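# Lift the folded letter and hold it pinched, uncreased

## Task

Lift the letter from the table with neither it nor its envelope getting creased, then keep it gripped between fingers of one hand or of both, still folded, with nothing but the robot's fingers touching it.

## Robot and tools

Robot: two arms. left_arm carries a five-finger left hand, with its base at (+0.024, +0.362, +0.003) m. right_arm carries a right hand, with its base at (-0.004, -0.279, -0.002) m. Both bases are yawed very slightly (quat_wxyz about (1, 0, 0, -0.023)). A fixed post stands behind the arms, and a camera stand sits between them just behind the bases. Do not strike either of these.

Scene frame: the origin is at table-top height, halfway between the nominal bases. +x points forward over the table, +y toward left_arm, +z up. Image left and right do not match arm names. All reported positions (m), quaternions (wxyz) and Hand targets use this frame.

Hand point: a spot 0.15 m out from the wrist flange along the fingers and 0.05 m in front of the palm. Its +z runs along straight fingers and +y points out of the palm. +x runs across the palm away from the thumb on the right hand, and toward the thumb on the left hand. Straight fingertips extend 0.06-0.07 m past the point along +z, and the finger centre lines sit 0.06 m behind it (-y). A wrist bracket on the little-finger side reaches 0.10 m across and can collide with things.

The 28-number row, each value in [-1, 1], always fills both arms. Its order is: left dx, dy, dz, rx, ry, rz; left thumb_turn, thumb_bend, index, middle, ring, little; left force_limit, speed; then the same 14 for the right. The six pose numbers are offsets, not poses. They are measured along the scene axes from that arm's Hand target as it stood when the action (or move) began, and every row in an action counts from that same start, not from the row before. Scale: 1.0 = 0.6 m for dx, dy, dz, so 0.05 m is about 0.083. For rx, ry, rz, 1.0 = 180 degrees, and the three together form one rotation vector, turned about the hand point. Six zeros request nothing new for that arm. Orientation is clipped each step to within 40 degrees of the measured one.

Hand motor numbers are absolute targets: -1 open/straight, +1 closed. thumb_turn +1 puts the thumb in front of the palm, facing the fingers. force_limit is a linear scale from about 0 N at -1 to 10 N at +1 (15 N for the two thumb motors). speed rises linearly from near zero at -1 to full speed at +0.48 and stays full above that. At full speed a finger travels its whole range in 0.49 s. For a gentle grip use speed -0.94 or lower. No value means "unchanged". To keep a hand as it is, resend the eight numbers last sent to it. If it has never been sent any, use its hand_measured, hand_force_limit and hand_speed.

Useful fingertip spots, as (y, z) in m from the hand point. Index: (-0.060, +0.058) straight, (-0.001, +0.020) half closed, (+0.003, -0.014) at three quarters, (-0.011, -0.042) closed. Thumb turned in front: (+0.043, -0.035) straight, (-0.002, -0.006) half bent, heading toward (-0.051, -0.013) fully bent. A thin, light object like a letter is best pinched between the thumb tip and the pad of the index's last segment.

Tools:
- execute_actions: actions = a list of actions. Each action has up to 15 rows, one per 1/30 s, and the last row is held to fill 15 steps. The optional cameras argument takes names, ["all"] or []. By default images come only with an empty list.
- move: target = one row or up to 15 rows. All offsets count from the Hand targets at the move's start. speed is in m/s, 0.002 to 4.3, default 0.25, and rotation is limited to twice that in rad/s; give one value or one per target. blend (m) rounds corners. blocking=false returns after about 0.5 s while the move continues. Paths are straight, don't avoid obstacles and stop after 10 s. The result adds a "move:" line (done, off_target, moving, held, fault; limits=paced or held).
- wait: seconds 0-3600, sends nothing new.
- stop: brakes a running move.
- zoom_image: camera, plus region [x0, y0, x1, y1] in pixels, at most 504x504, taken from the latest image of that camera.
- show_instructions: shows reference pages.
- finished_scene: ends the scene (scene 1); this is final.
Cameras: cam_head_left, cam_head_right, cam_high, cam_left_wrist, cam_right_wrist, each 896x504.

Results: each arm gives end_effector_position, end_effector_quat_wxyz and Hand target, which is the base for the next offsets. Joint positions, velocities (maybe "within noise") and torques are also listed; torques are noisy and offset. Per hand, in motor order: hand_measured (position on the command scale), hand_stopped_by (moving, target, force, stalled, fault) and hand_load_n. hand_load_n is positive when something pushes a finger open, and it drops to near 0 when a grip is lost. MOTOR HOT and OVER-TEMPERATURE FAULT lines warn of overheating, which can drop the arm for 30-60 s.

Behaviour: arms often rest 1-3 cm (up to 5 cm) short of or below the command, with no contact involved. A repeat call asks again; otherwise send the remaining gap as an offset. Tiny moves may not start. An arm blocked by something keeps pressing; command it back past its hand point. To grip harder, raise force_limit and send a more-closed target. To loosen, send a target more open than measured.

Joint ranges (rad): waist ±2.880, shoulder 0 to 3.142, elbow 0 to 3.019, wrist pitch -1.693 to 1.571, wrist yaw ±1.571, wrist roll ±2.094.

Avoid: dropping anything even slightly, releasing moving items, knocking things off the table, fast impacts or hard pushes, squeezing the letter hard enough to crease it, pressing the arms or hands into each other, holding an arm stretched out for long, and fast moves near contact.

Each tool is called after ">>>" by a JSON object that holds its "op" and its "data", one argument or row to a line.

Reference images:

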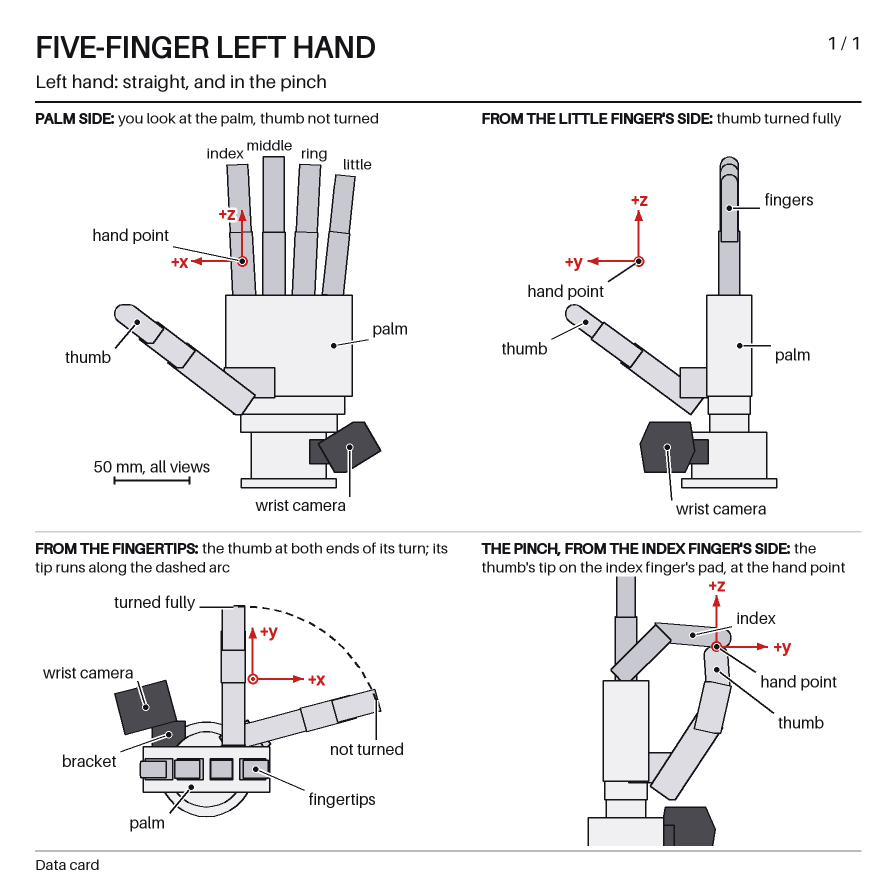

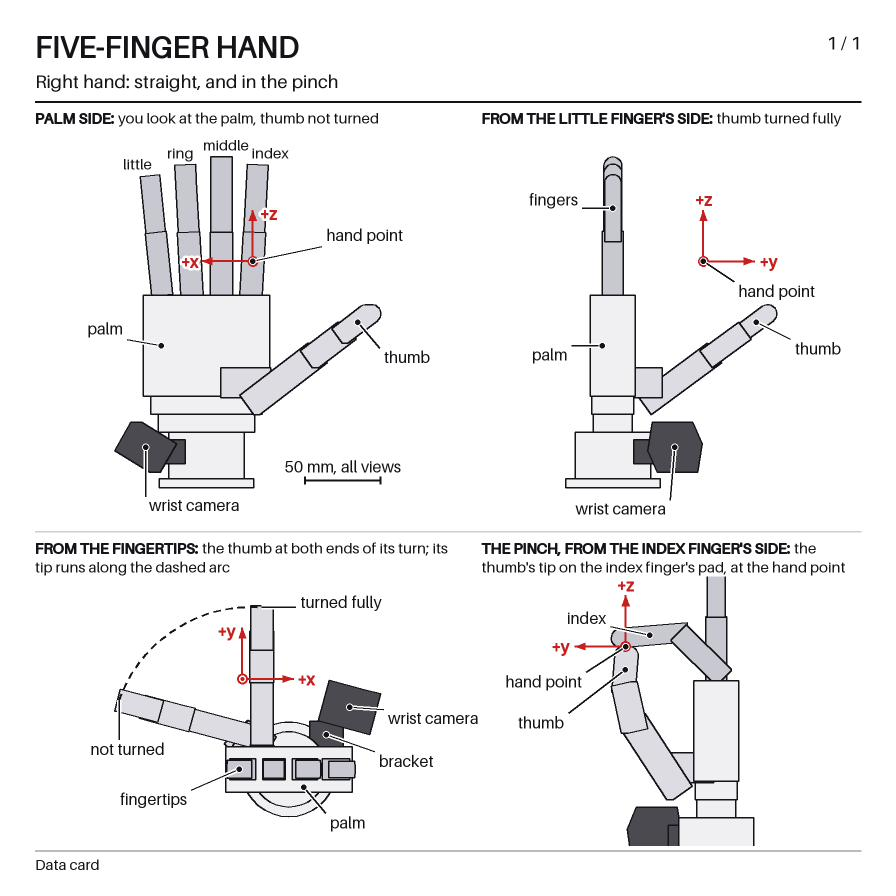

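## Session

>>> {"op": "execute_actions", "data": {
  "actions": []
}}

Scene clock: 0.00 s.
left_arm: end_effector_position=(+0.4868, +0.1261, +0.1798) hand_measured=(-1.000, -1.000, -1.000, -1.000, -1.000, -1.000) hand_load_n=(+0.0, +0.0, +0.0, +0.0, +0.0, +0.0) hand_stopped_by=(target, target, target, target, target, target) hand_force_limit=0.00 hand_speed=-0.80 end_effector_quat_wxyz=(-0.045, +0.969, -0.116, +0.213) | right_arm: end_effector_position=(+0.4973, -0.0306, +0.3421) hand_measured=(-1.000, -1.000, -1.000, -1.000, -1.000, -1.000) hand_load_n=(+0.0, +0.0, +0.0, +0.0, +0.0, +0.0) hand_stopped_by=(target, target, target, target, target, target) hand_force_limit=0.00 hand_speed=-0.80 end_effector_quat_wxyz=(+0.297, -0.332, +0.770, +0.457)
Joint positions: left_arm=[-0.406 1.362 1.103 -0.931 -0.221 -1.742] | right_arm=[0.136 1.573 1.372 -0.848 -1.083 1.164]
Joint velocities: within noise
Joint torques (N m): no reading
Heat: left arm: hottest wrist yaw 31 °C; right arm: hottest waist 31 °C.
Hand target: left_arm +0.4977, +0.1215, +0.2011; -0.039, +0.965, -0.111, +0.235 | right_arm +0.5010, -0.0299, +0.3536; +0.308, -0.337, +0.765, +0.454

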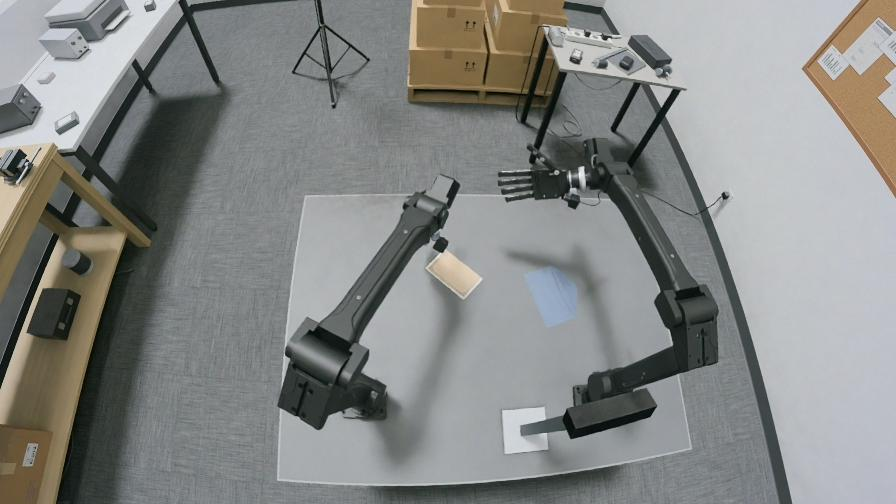

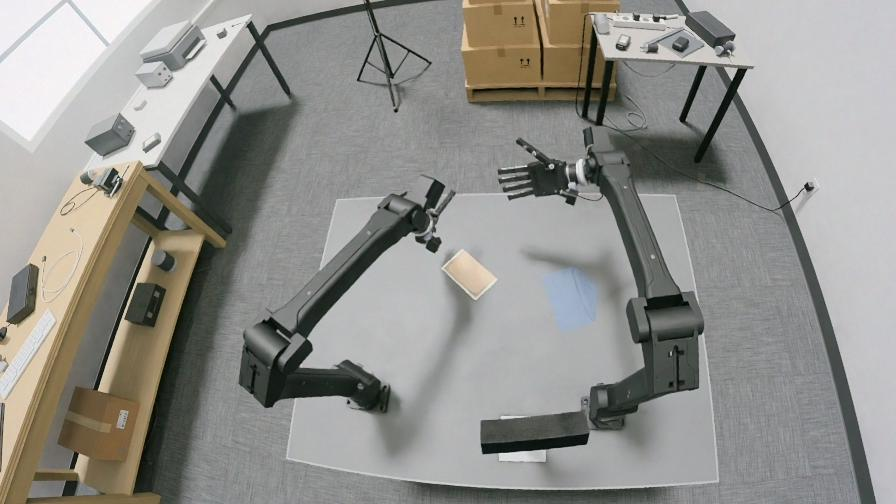

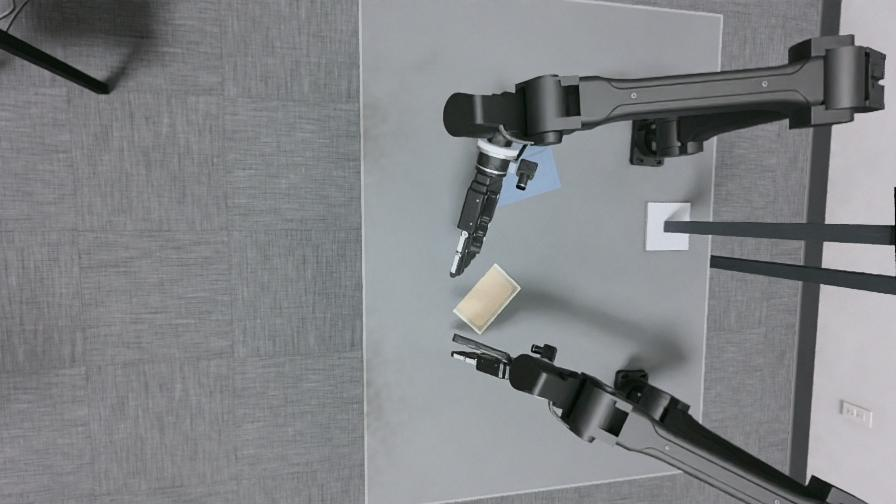

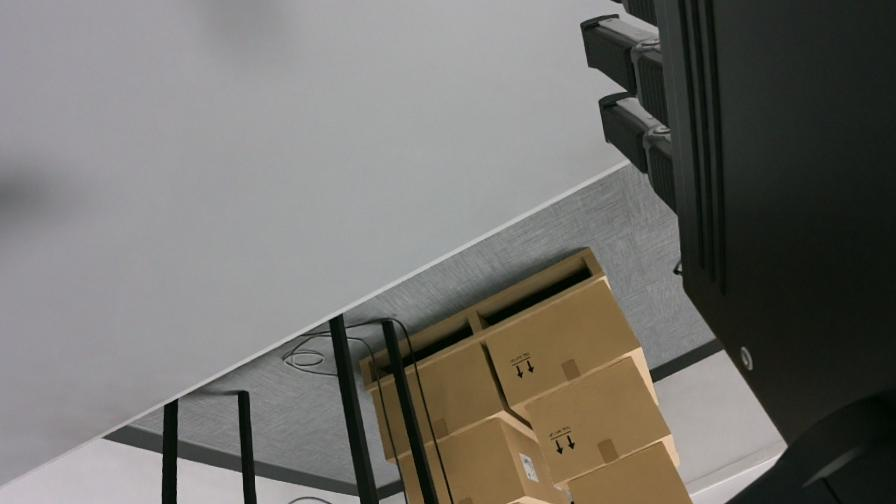

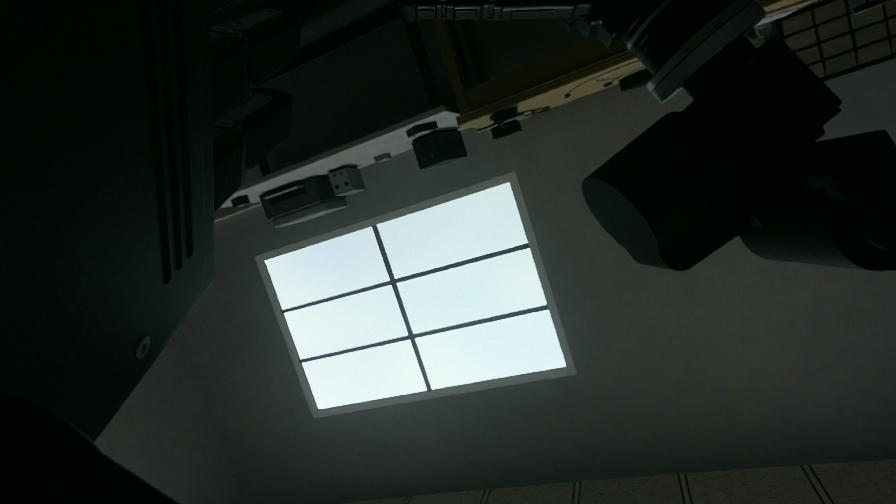

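>>> {"op": "zoom_image", "data": {
  "camera": "cam_head_left",
  "region": [400, 220, 640, 355]
}}

>>> {"op": "zoom_image", "data": {
  "camera": "cam_head_right",
  "region": [420, 220, 660, 355]
}}

>>> {"op": "zoom_image", "data": {
  "camera": "cam_high",
  "region": [420, 120, 640, 400]
}}

Scaled by 2.100 from the camera's image (finer frame: 1280x720).

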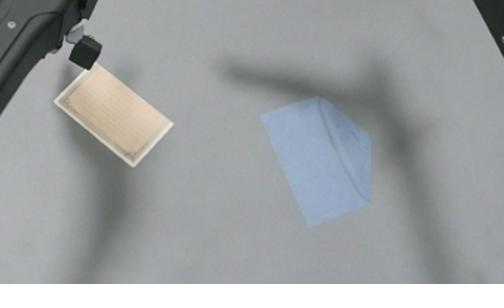

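Scaled by 2.100 from the camera's image (finer frame: 1280x720).

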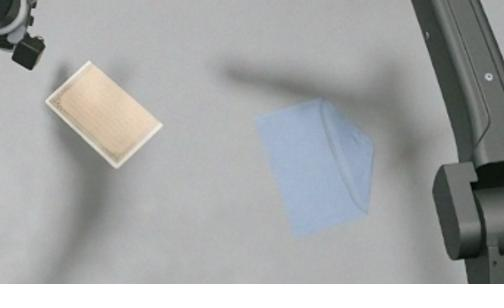

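Scaled by 1.800 from the camera's image (finer frame: 1280x720).

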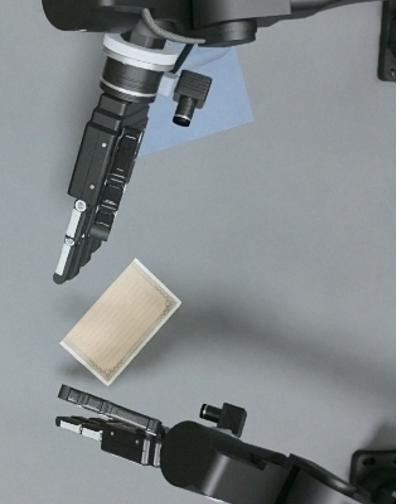

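>>> {"op": "move", "data": {
  "target": [-0.18, 0.05, 0.15, 0, 0.153, 0, -1,-1,-1,-1,-1,-1,0,-0.8, 0,0,0,0,0,0,-1,-1,-1,-1,-1,-1,0,-0.8],
  "cameras": ["all"]
}}

Scene clock: 16.40 s.
left_arm: end_effector_position=(+0.3791, +0.1548, +0.2689) hand_measured=(-1.000, -1.000, -1.000, -1.000, -1.000, -1.000) hand_load_n=(+0.0, +0.0, +0.0, +0.0, +0.0, +0.0) hand_stopped_by=(target, target, target, target, target, target) hand_force_limit=0.00 hand_speed=-0.80 end_effector_quat_wxyz=(-0.018, +0.993, -0.118, -0.016) | right_arm: end_effector_position=(+0.4973, -0.0306, +0.3421) hand_measured=(-1.000, -1.000, -1.000, -1.000, -1.000, -1.000) hand_load_n=(+0.0, +0.0, +0.0, +0.0, +0.0, +0.0) hand_stopped_by=(target, target, target, target, target, target) hand_force_limit=0.00 hand_speed=-0.80 end_effector_quat_wxyz=(+0.297, -0.332, +0.770, +0.457)
Joint positions: left_arm=[-0.363 1.329 1.388 -1.671 -0.026 -1.743] | right_arm=[0.136 1.573 1.372 -0.848 -1.083 1.164]
Joint torques (N m): left_arm=[0.21 -6.83 12.67 -1.24 0.2 0.18] | right_arm=[-0.32 -12.92 11.59 1.09 -0.8 0.14]
Heat: left arm: hottest elbow 31 °C; right arm: hottest waist 31 °C.
Hand target: left_arm +0.3897, +0.1515, +0.2911; -0.011, +0.993, -0.117, -0.002 | right_arm +0.5010, -0.0299, +0.3536; +0.308, -0.337, +0.765, +0.454
Off the commanded pose: left_arm 0.025 m, 2 deg | right_arm 0.012 m, 2 deg.
joint sent to its limit (left arm) — joint 4 (wrist pitch), lower limit. The joint targets are off in position, not in orientation.
move: off_target (left_arm)

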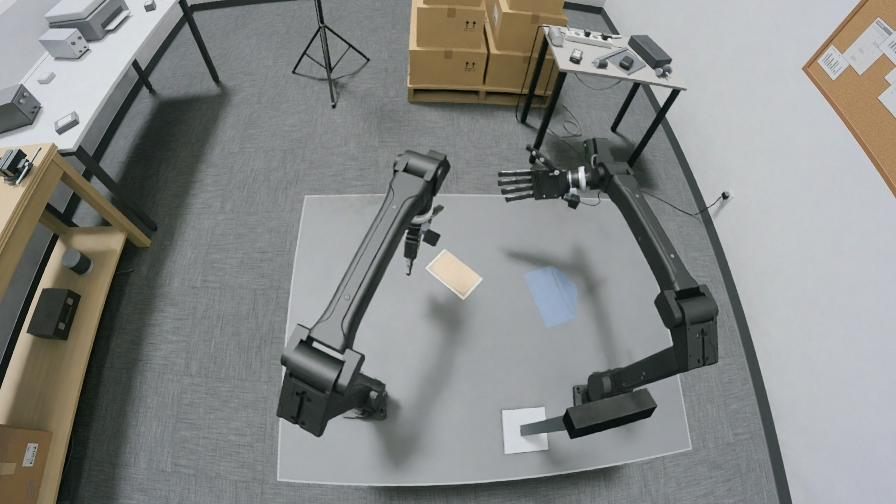

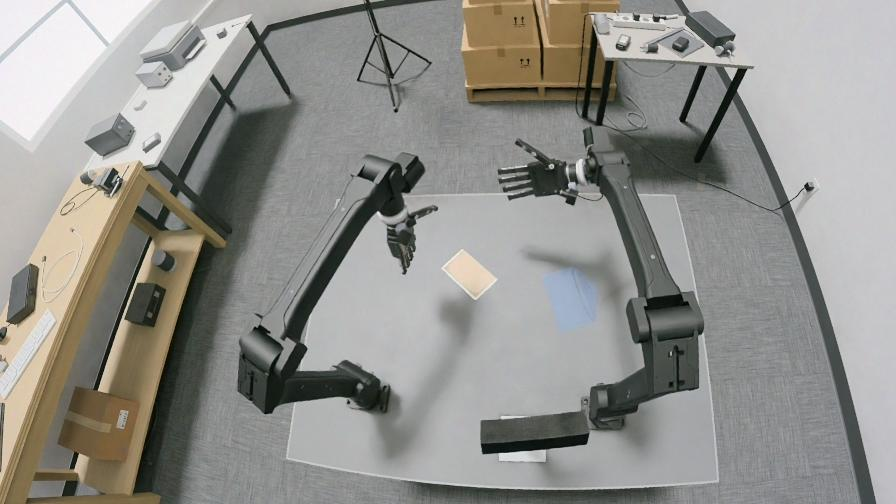

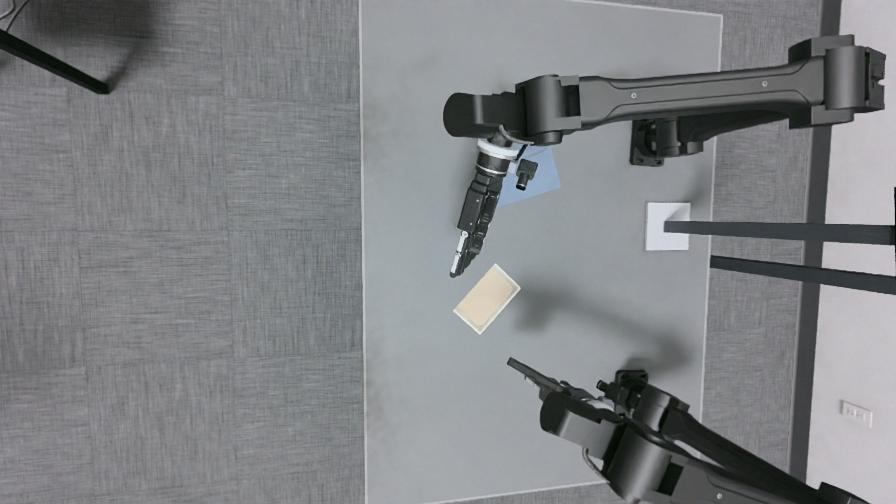

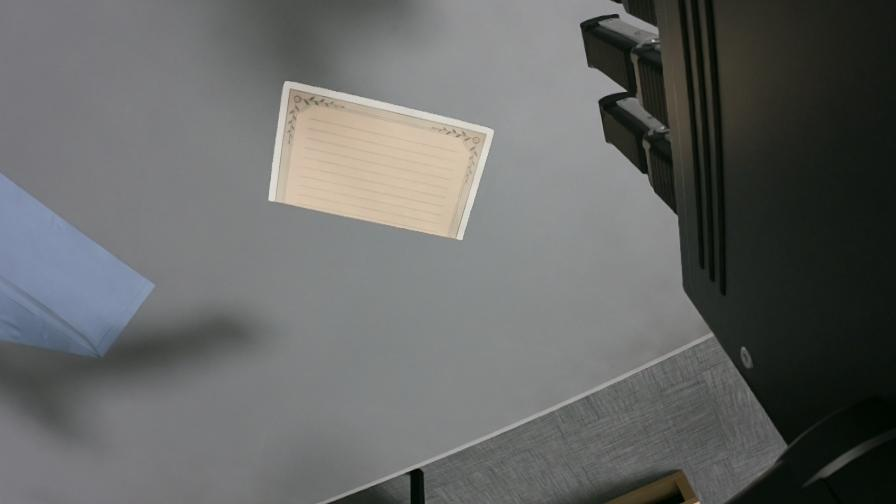

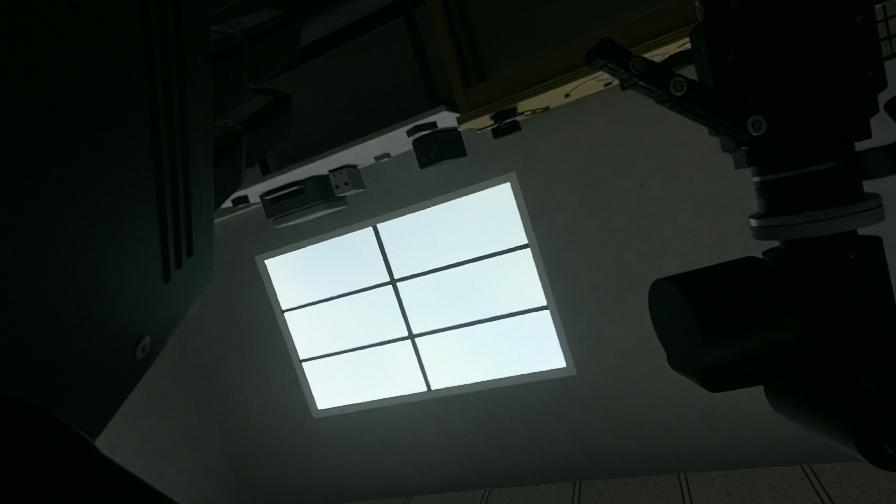

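>>> {"op": "zoom_image", "data": {
  "camera": "cam_left_wrist",
  "region": [250, 60, 510, 260]
}}

>>> {"op": "zoom_image", "data": {
  "camera": "cam_left_wrist",
  "region": [0, 150, 200, 380]
}}

Scaled by 1.938 from the camera's image (finer frame: 1280x720).

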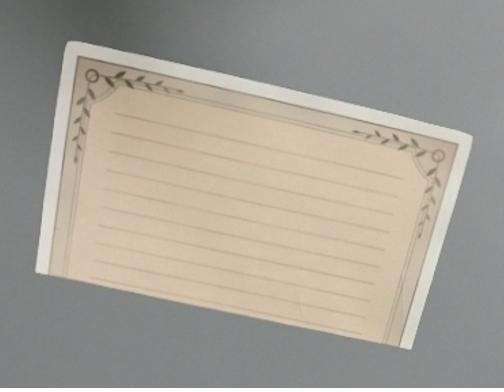

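Scaled by 2.191 from the camera's image (finer frame: 1280x720).

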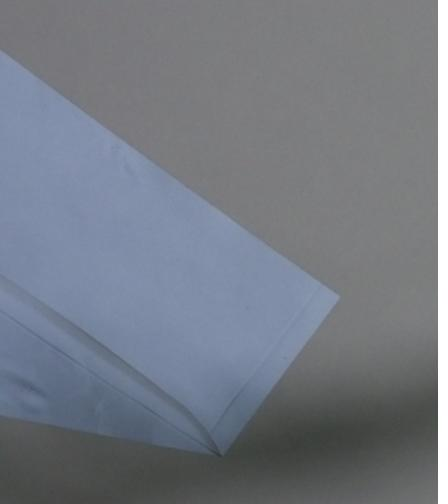

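>>> {"op": "move", "data": {
  "target": [0.14, -0.07, -0.21, 0, 0, 0.074, -1,-1,-1,-1,-1,-1,0,-0.8, 0,0,0,0,0,0,-1,-1,-1,-1,-1,-1,0,-0.8],
  "cameras": ["all"]
}}

Scene clock: 65.93 s.
left_arm: end_effector_position=(+0.4660, +0.1175, +0.1535) hand_measured=(-1.000, -1.000, -1.000, -1.000, -1.000, -1.000) hand_load_n=(+0.0, +0.0, +0.0, +0.0, +0.0, +0.0) hand_stopped_by=(target, target, target, target, target, target) hand_force_limit=0.00 hand_speed=-0.80 end_effector_quat_wxyz=(-0.022, +1.000, -0.004, -0.020) | right_arm: end_effector_position=(+0.4973, -0.0306, +0.3421) hand_measured=(-1.000, -1.000, -1.000, -1.000, -1.000, -1.000) hand_load_n=(+0.0, +0.0, +0.0, +0.0, +0.0, +0.0) hand_stopped_by=(target, target, target, target, target, target) hand_force_limit=0.00 hand_speed=-0.80 end_effector_quat_wxyz=(+0.297, -0.332, +0.770, +0.457)
Joint positions: left_arm=[-0.385 1.581 1.353 -1.398 -0.023 -1.993] | right_arm=[0.136 1.573 1.372 -0.848 -1.083 1.164]
Joint torques (N m): left_arm=[-1.55 -10.75 9.43 -0.38 0.15 -0.01] | right_arm=[-0.32 -12.92 11.6 1.11 -0.8 0.13]
Heat: left arm: hottest elbow 41 °C; right arm: hottest elbow 34 °C.
Hand target: left_arm +0.4737, +0.1095, +0.1651; -0.011, +1.000, -0.001, -0.003 | right_arm +0.5010, -0.0299, +0.3536; +0.308, -0.337, +0.765, +0.454
Off the commanded pose: left_arm 0.016 m, 2 deg | right_arm 0.012 m, 2 deg.
move: off_target (left_arm)

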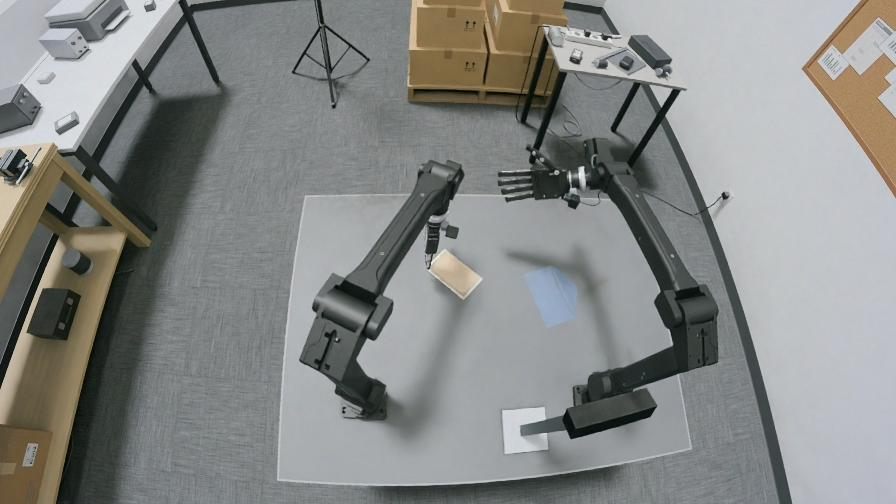

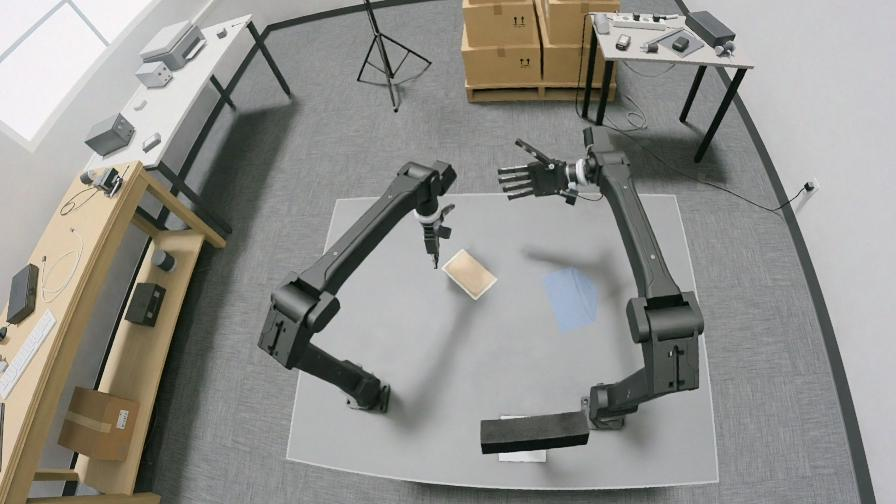

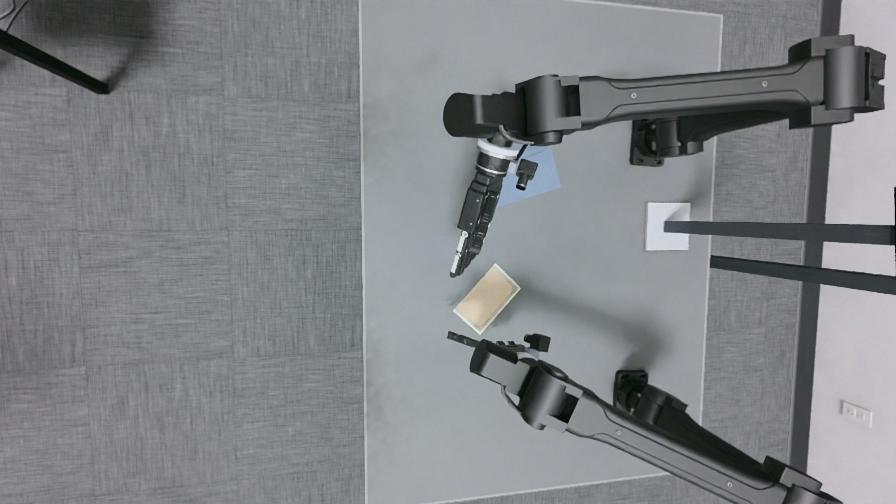

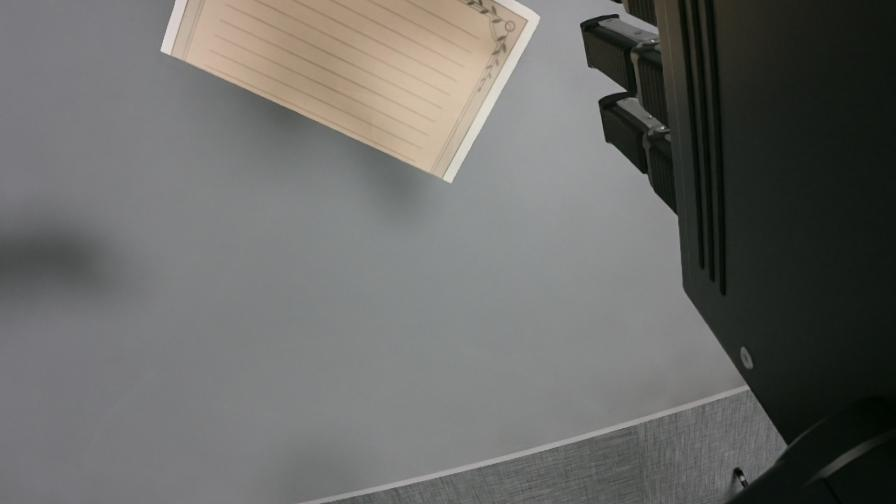

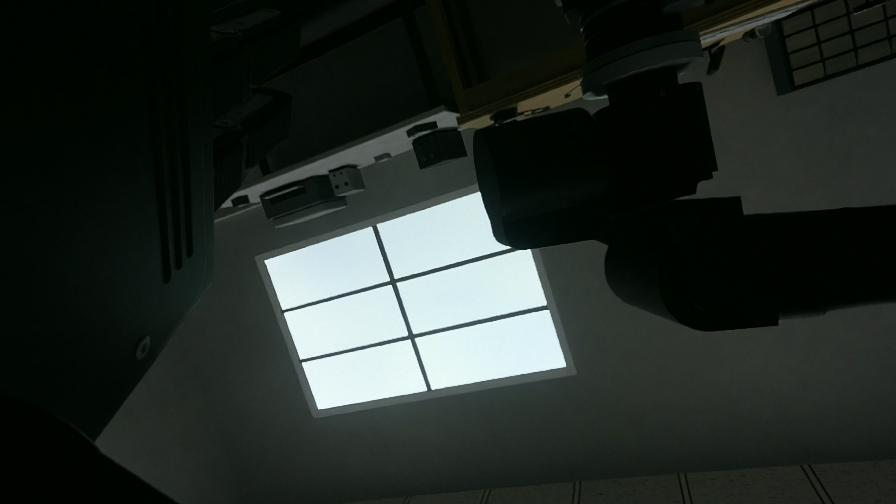

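>>> {"op": "zoom_image", "data": {
  "camera": "cam_high",
  "region": [420, 250, 560, 390]
}}

>>> {"op": "zoom_image", "data": {
  "camera": "cam_head_left",
  "region": [390, 200, 510, 320]
}}

>>> {"op": "zoom_image", "data": {
  "camera": "cam_head_right",
  "region": [390, 200, 510, 320]
}}

Scaled by 3.600 from the camera's image (finer frame: 1280x720).

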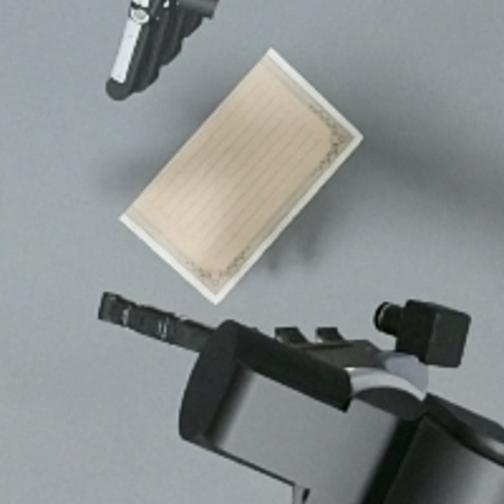

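Scaled by 4.200 from the camera's image (finer frame: 1280x720).

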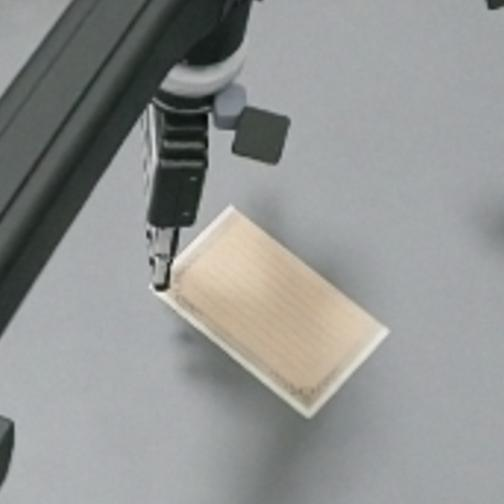

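Scaled by 4.200 from the camera's image (finer frame: 1280x720).

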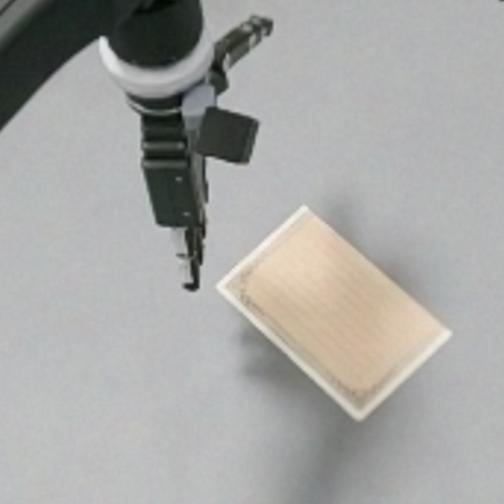

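>>> {"op": "zoom_image", "data": {
  "camera": "cam_head_left",
  "region": [480, 130, 600, 250]
}}

>>> {"op": "zoom_image", "data": {
  "camera": "cam_head_right",
  "region": [480, 130, 600, 250]
}}

Scaled by 4.200 from the camera's image (finer frame: 1280x720).

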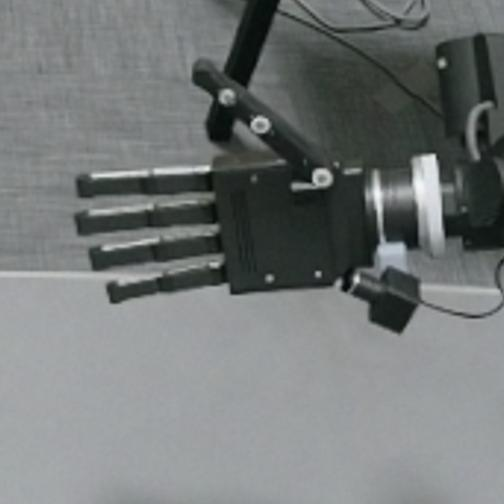

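Scaled by 4.200 from the camera's image (finer frame: 1280x720).

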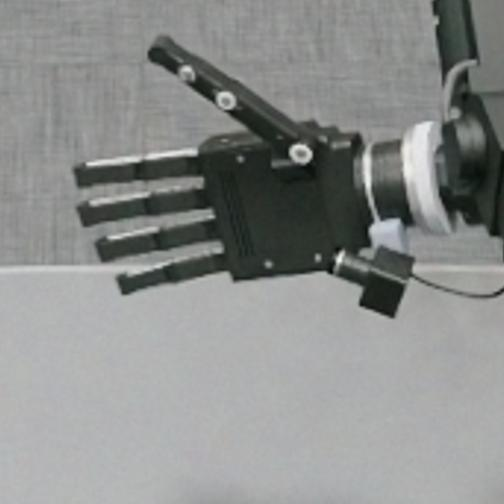

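>>> {"op": "move", "data": {
  "target": [0, -0.033, -0.07, 0, 0, 0, -1,-1,-1,-1,-1,-1,0,-0.8, 0,0,0,0,0,0,-1,-1,-1,-1,-1,-1,0,-0.8],
  "speed": 0.15,
  "cameras": ["all"]
}}

>>> {"op": "zoom_image", "data": {
  "camera": "cam_high",
  "region": [420, 250, 560, 390]
}}

>>> {"op": "zoom_image", "data": {
  "camera": "cam_head_left",
  "region": [390, 200, 510, 320]
}}

>>> {"op": "zoom_image", "data": {
  "camera": "cam_head_right",
  "region": [390, 200, 510, 320]
}}

Scene clock: 125.80 s.
left_arm: end_effector_position=(+0.4685, +0.0979, +0.1150) hand_measured=(-1.000, -1.000, -1.000, -1.000, -1.000, -1.000) hand_load_n=(+0.0, +0.0, +0.0, +0.0, +0.0, +0.0) hand_stopped_by=(target, target, target, target, target, target) hand_force_limit=0.00 hand_speed=-0.80 end_effector_quat_wxyz=(-0.018, +1.000, -0.005, -0.018) | right_arm: end_effector_position=(+0.4973, -0.0306, +0.3421) hand_measured=(-1.000, -1.000, -1.000, -1.000, -1.000, -1.000) hand_load_n=(+0.0, +0.0, +0.0, +0.0, +0.0, +0.0) hand_stopped_by=(target, target, target, target, target, target) hand_force_limit=0.00 hand_speed=-0.80 end_effector_quat_wxyz=(+0.297, -0.332, +0.770, +0.457)
Joint positions: left_arm=[-0.419 1.63 1.307 -1.296 -0.017 -2.025] | right_arm=[0.136 1.573 1.372 -0.848 -1.083 1.164]
Joint torques (N m): left_arm=[-1.26 -10.99 8.7 -0.35 0.16 -0.02] | right_arm=[-0.32 -12.98 11.6 1.09 -0.8 0.13]
Heat: left arm: hottest elbow 41 °C; right arm: hottest elbow 36 °C.
Hand target: left_arm +0.4737, +0.0897, +0.1231; -0.011, +1.000, -0.001, -0.003 | right_arm +0.5010, -0.0299, +0.3536; +0.308, -0.337, +0.765, +0.454
Off the commanded pose: left_arm 0.013 m, 2 deg | right_arm 0.012 m, 2 deg.
joint sent to its limit (left arm) — joint 6 (wrist roll), lower limit. The joint targets are off in position, not in orientation.
move: off_target (left_arm)

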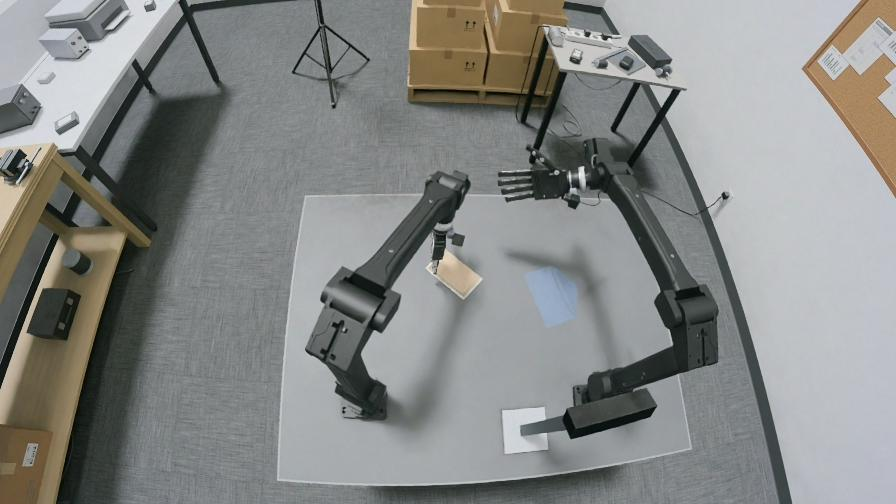

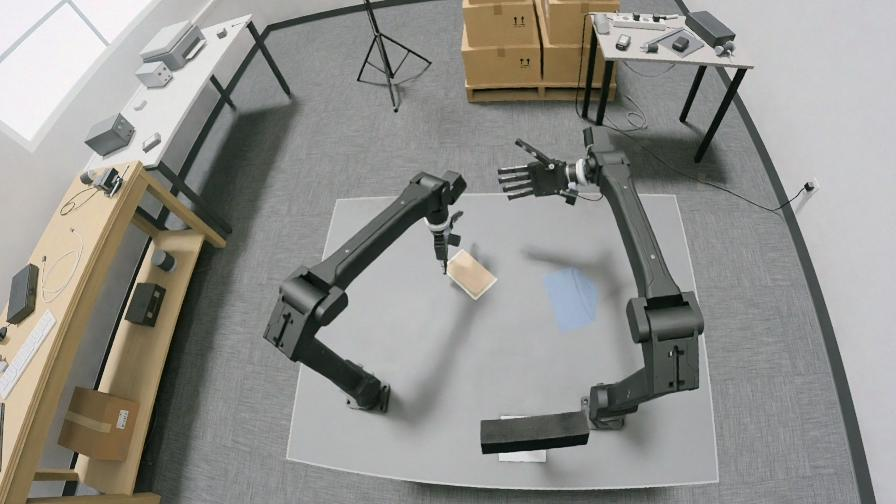

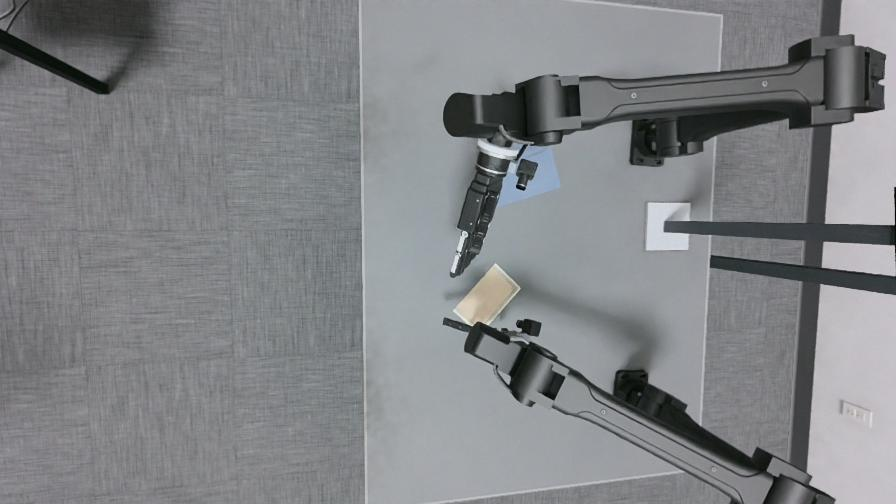

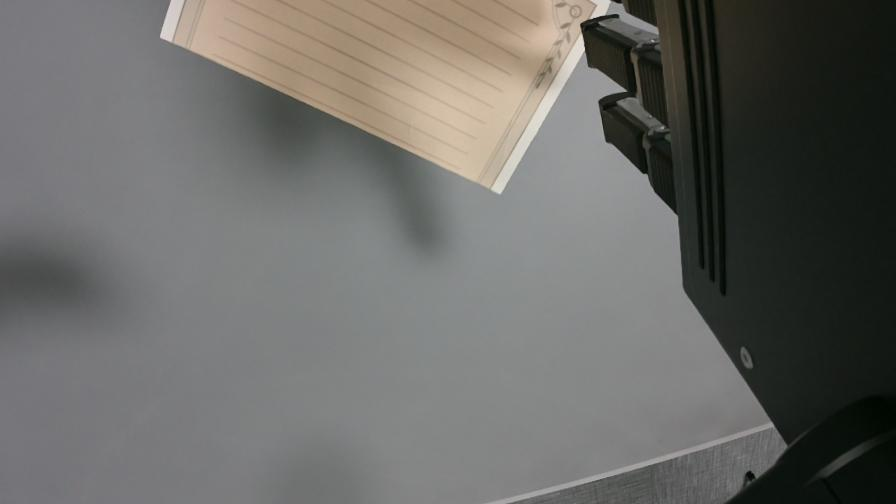

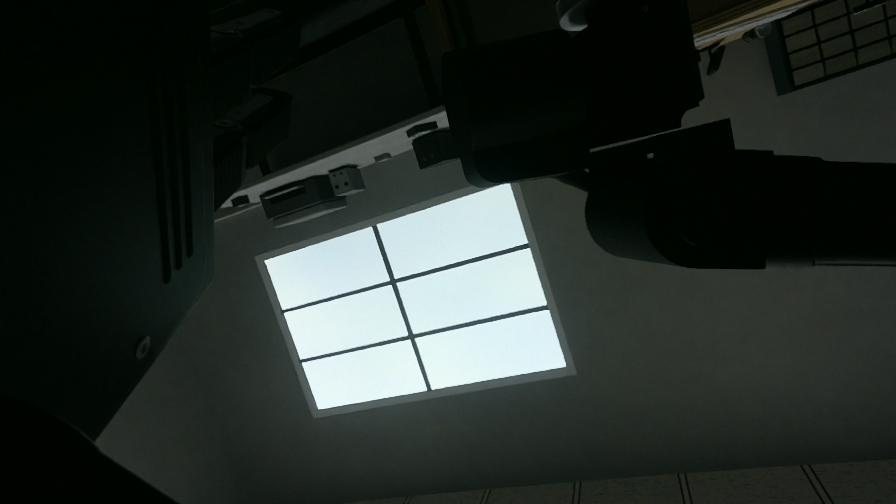

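Scaled by 3.600 from the camera's image (finer frame: 1280x720).

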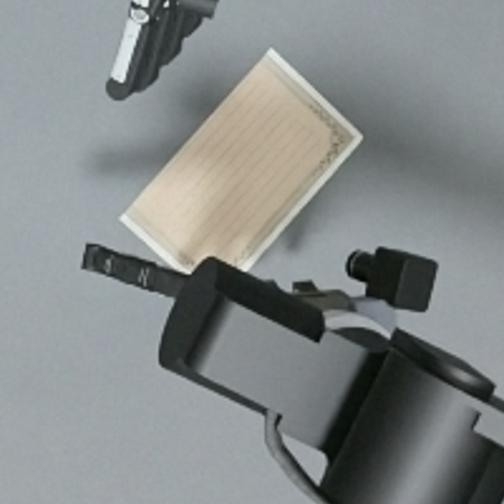

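Scaled by 4.200 from the camera's image (finer frame: 1280x720).

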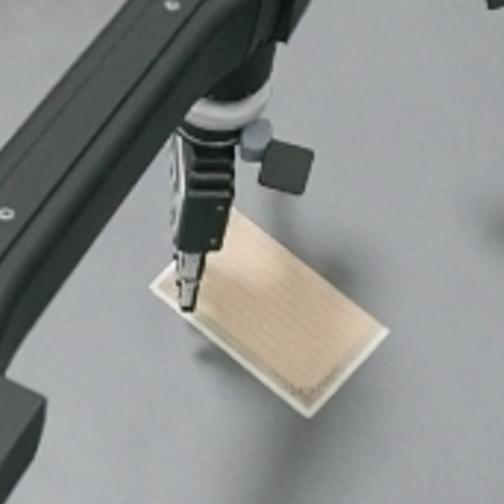

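Scaled by 4.200 from the camera's image (finer frame: 1280x720).

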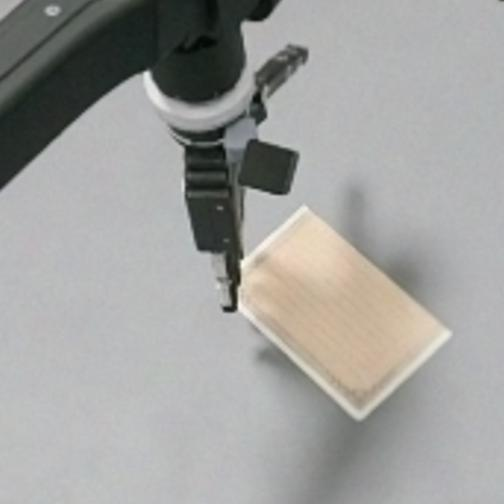

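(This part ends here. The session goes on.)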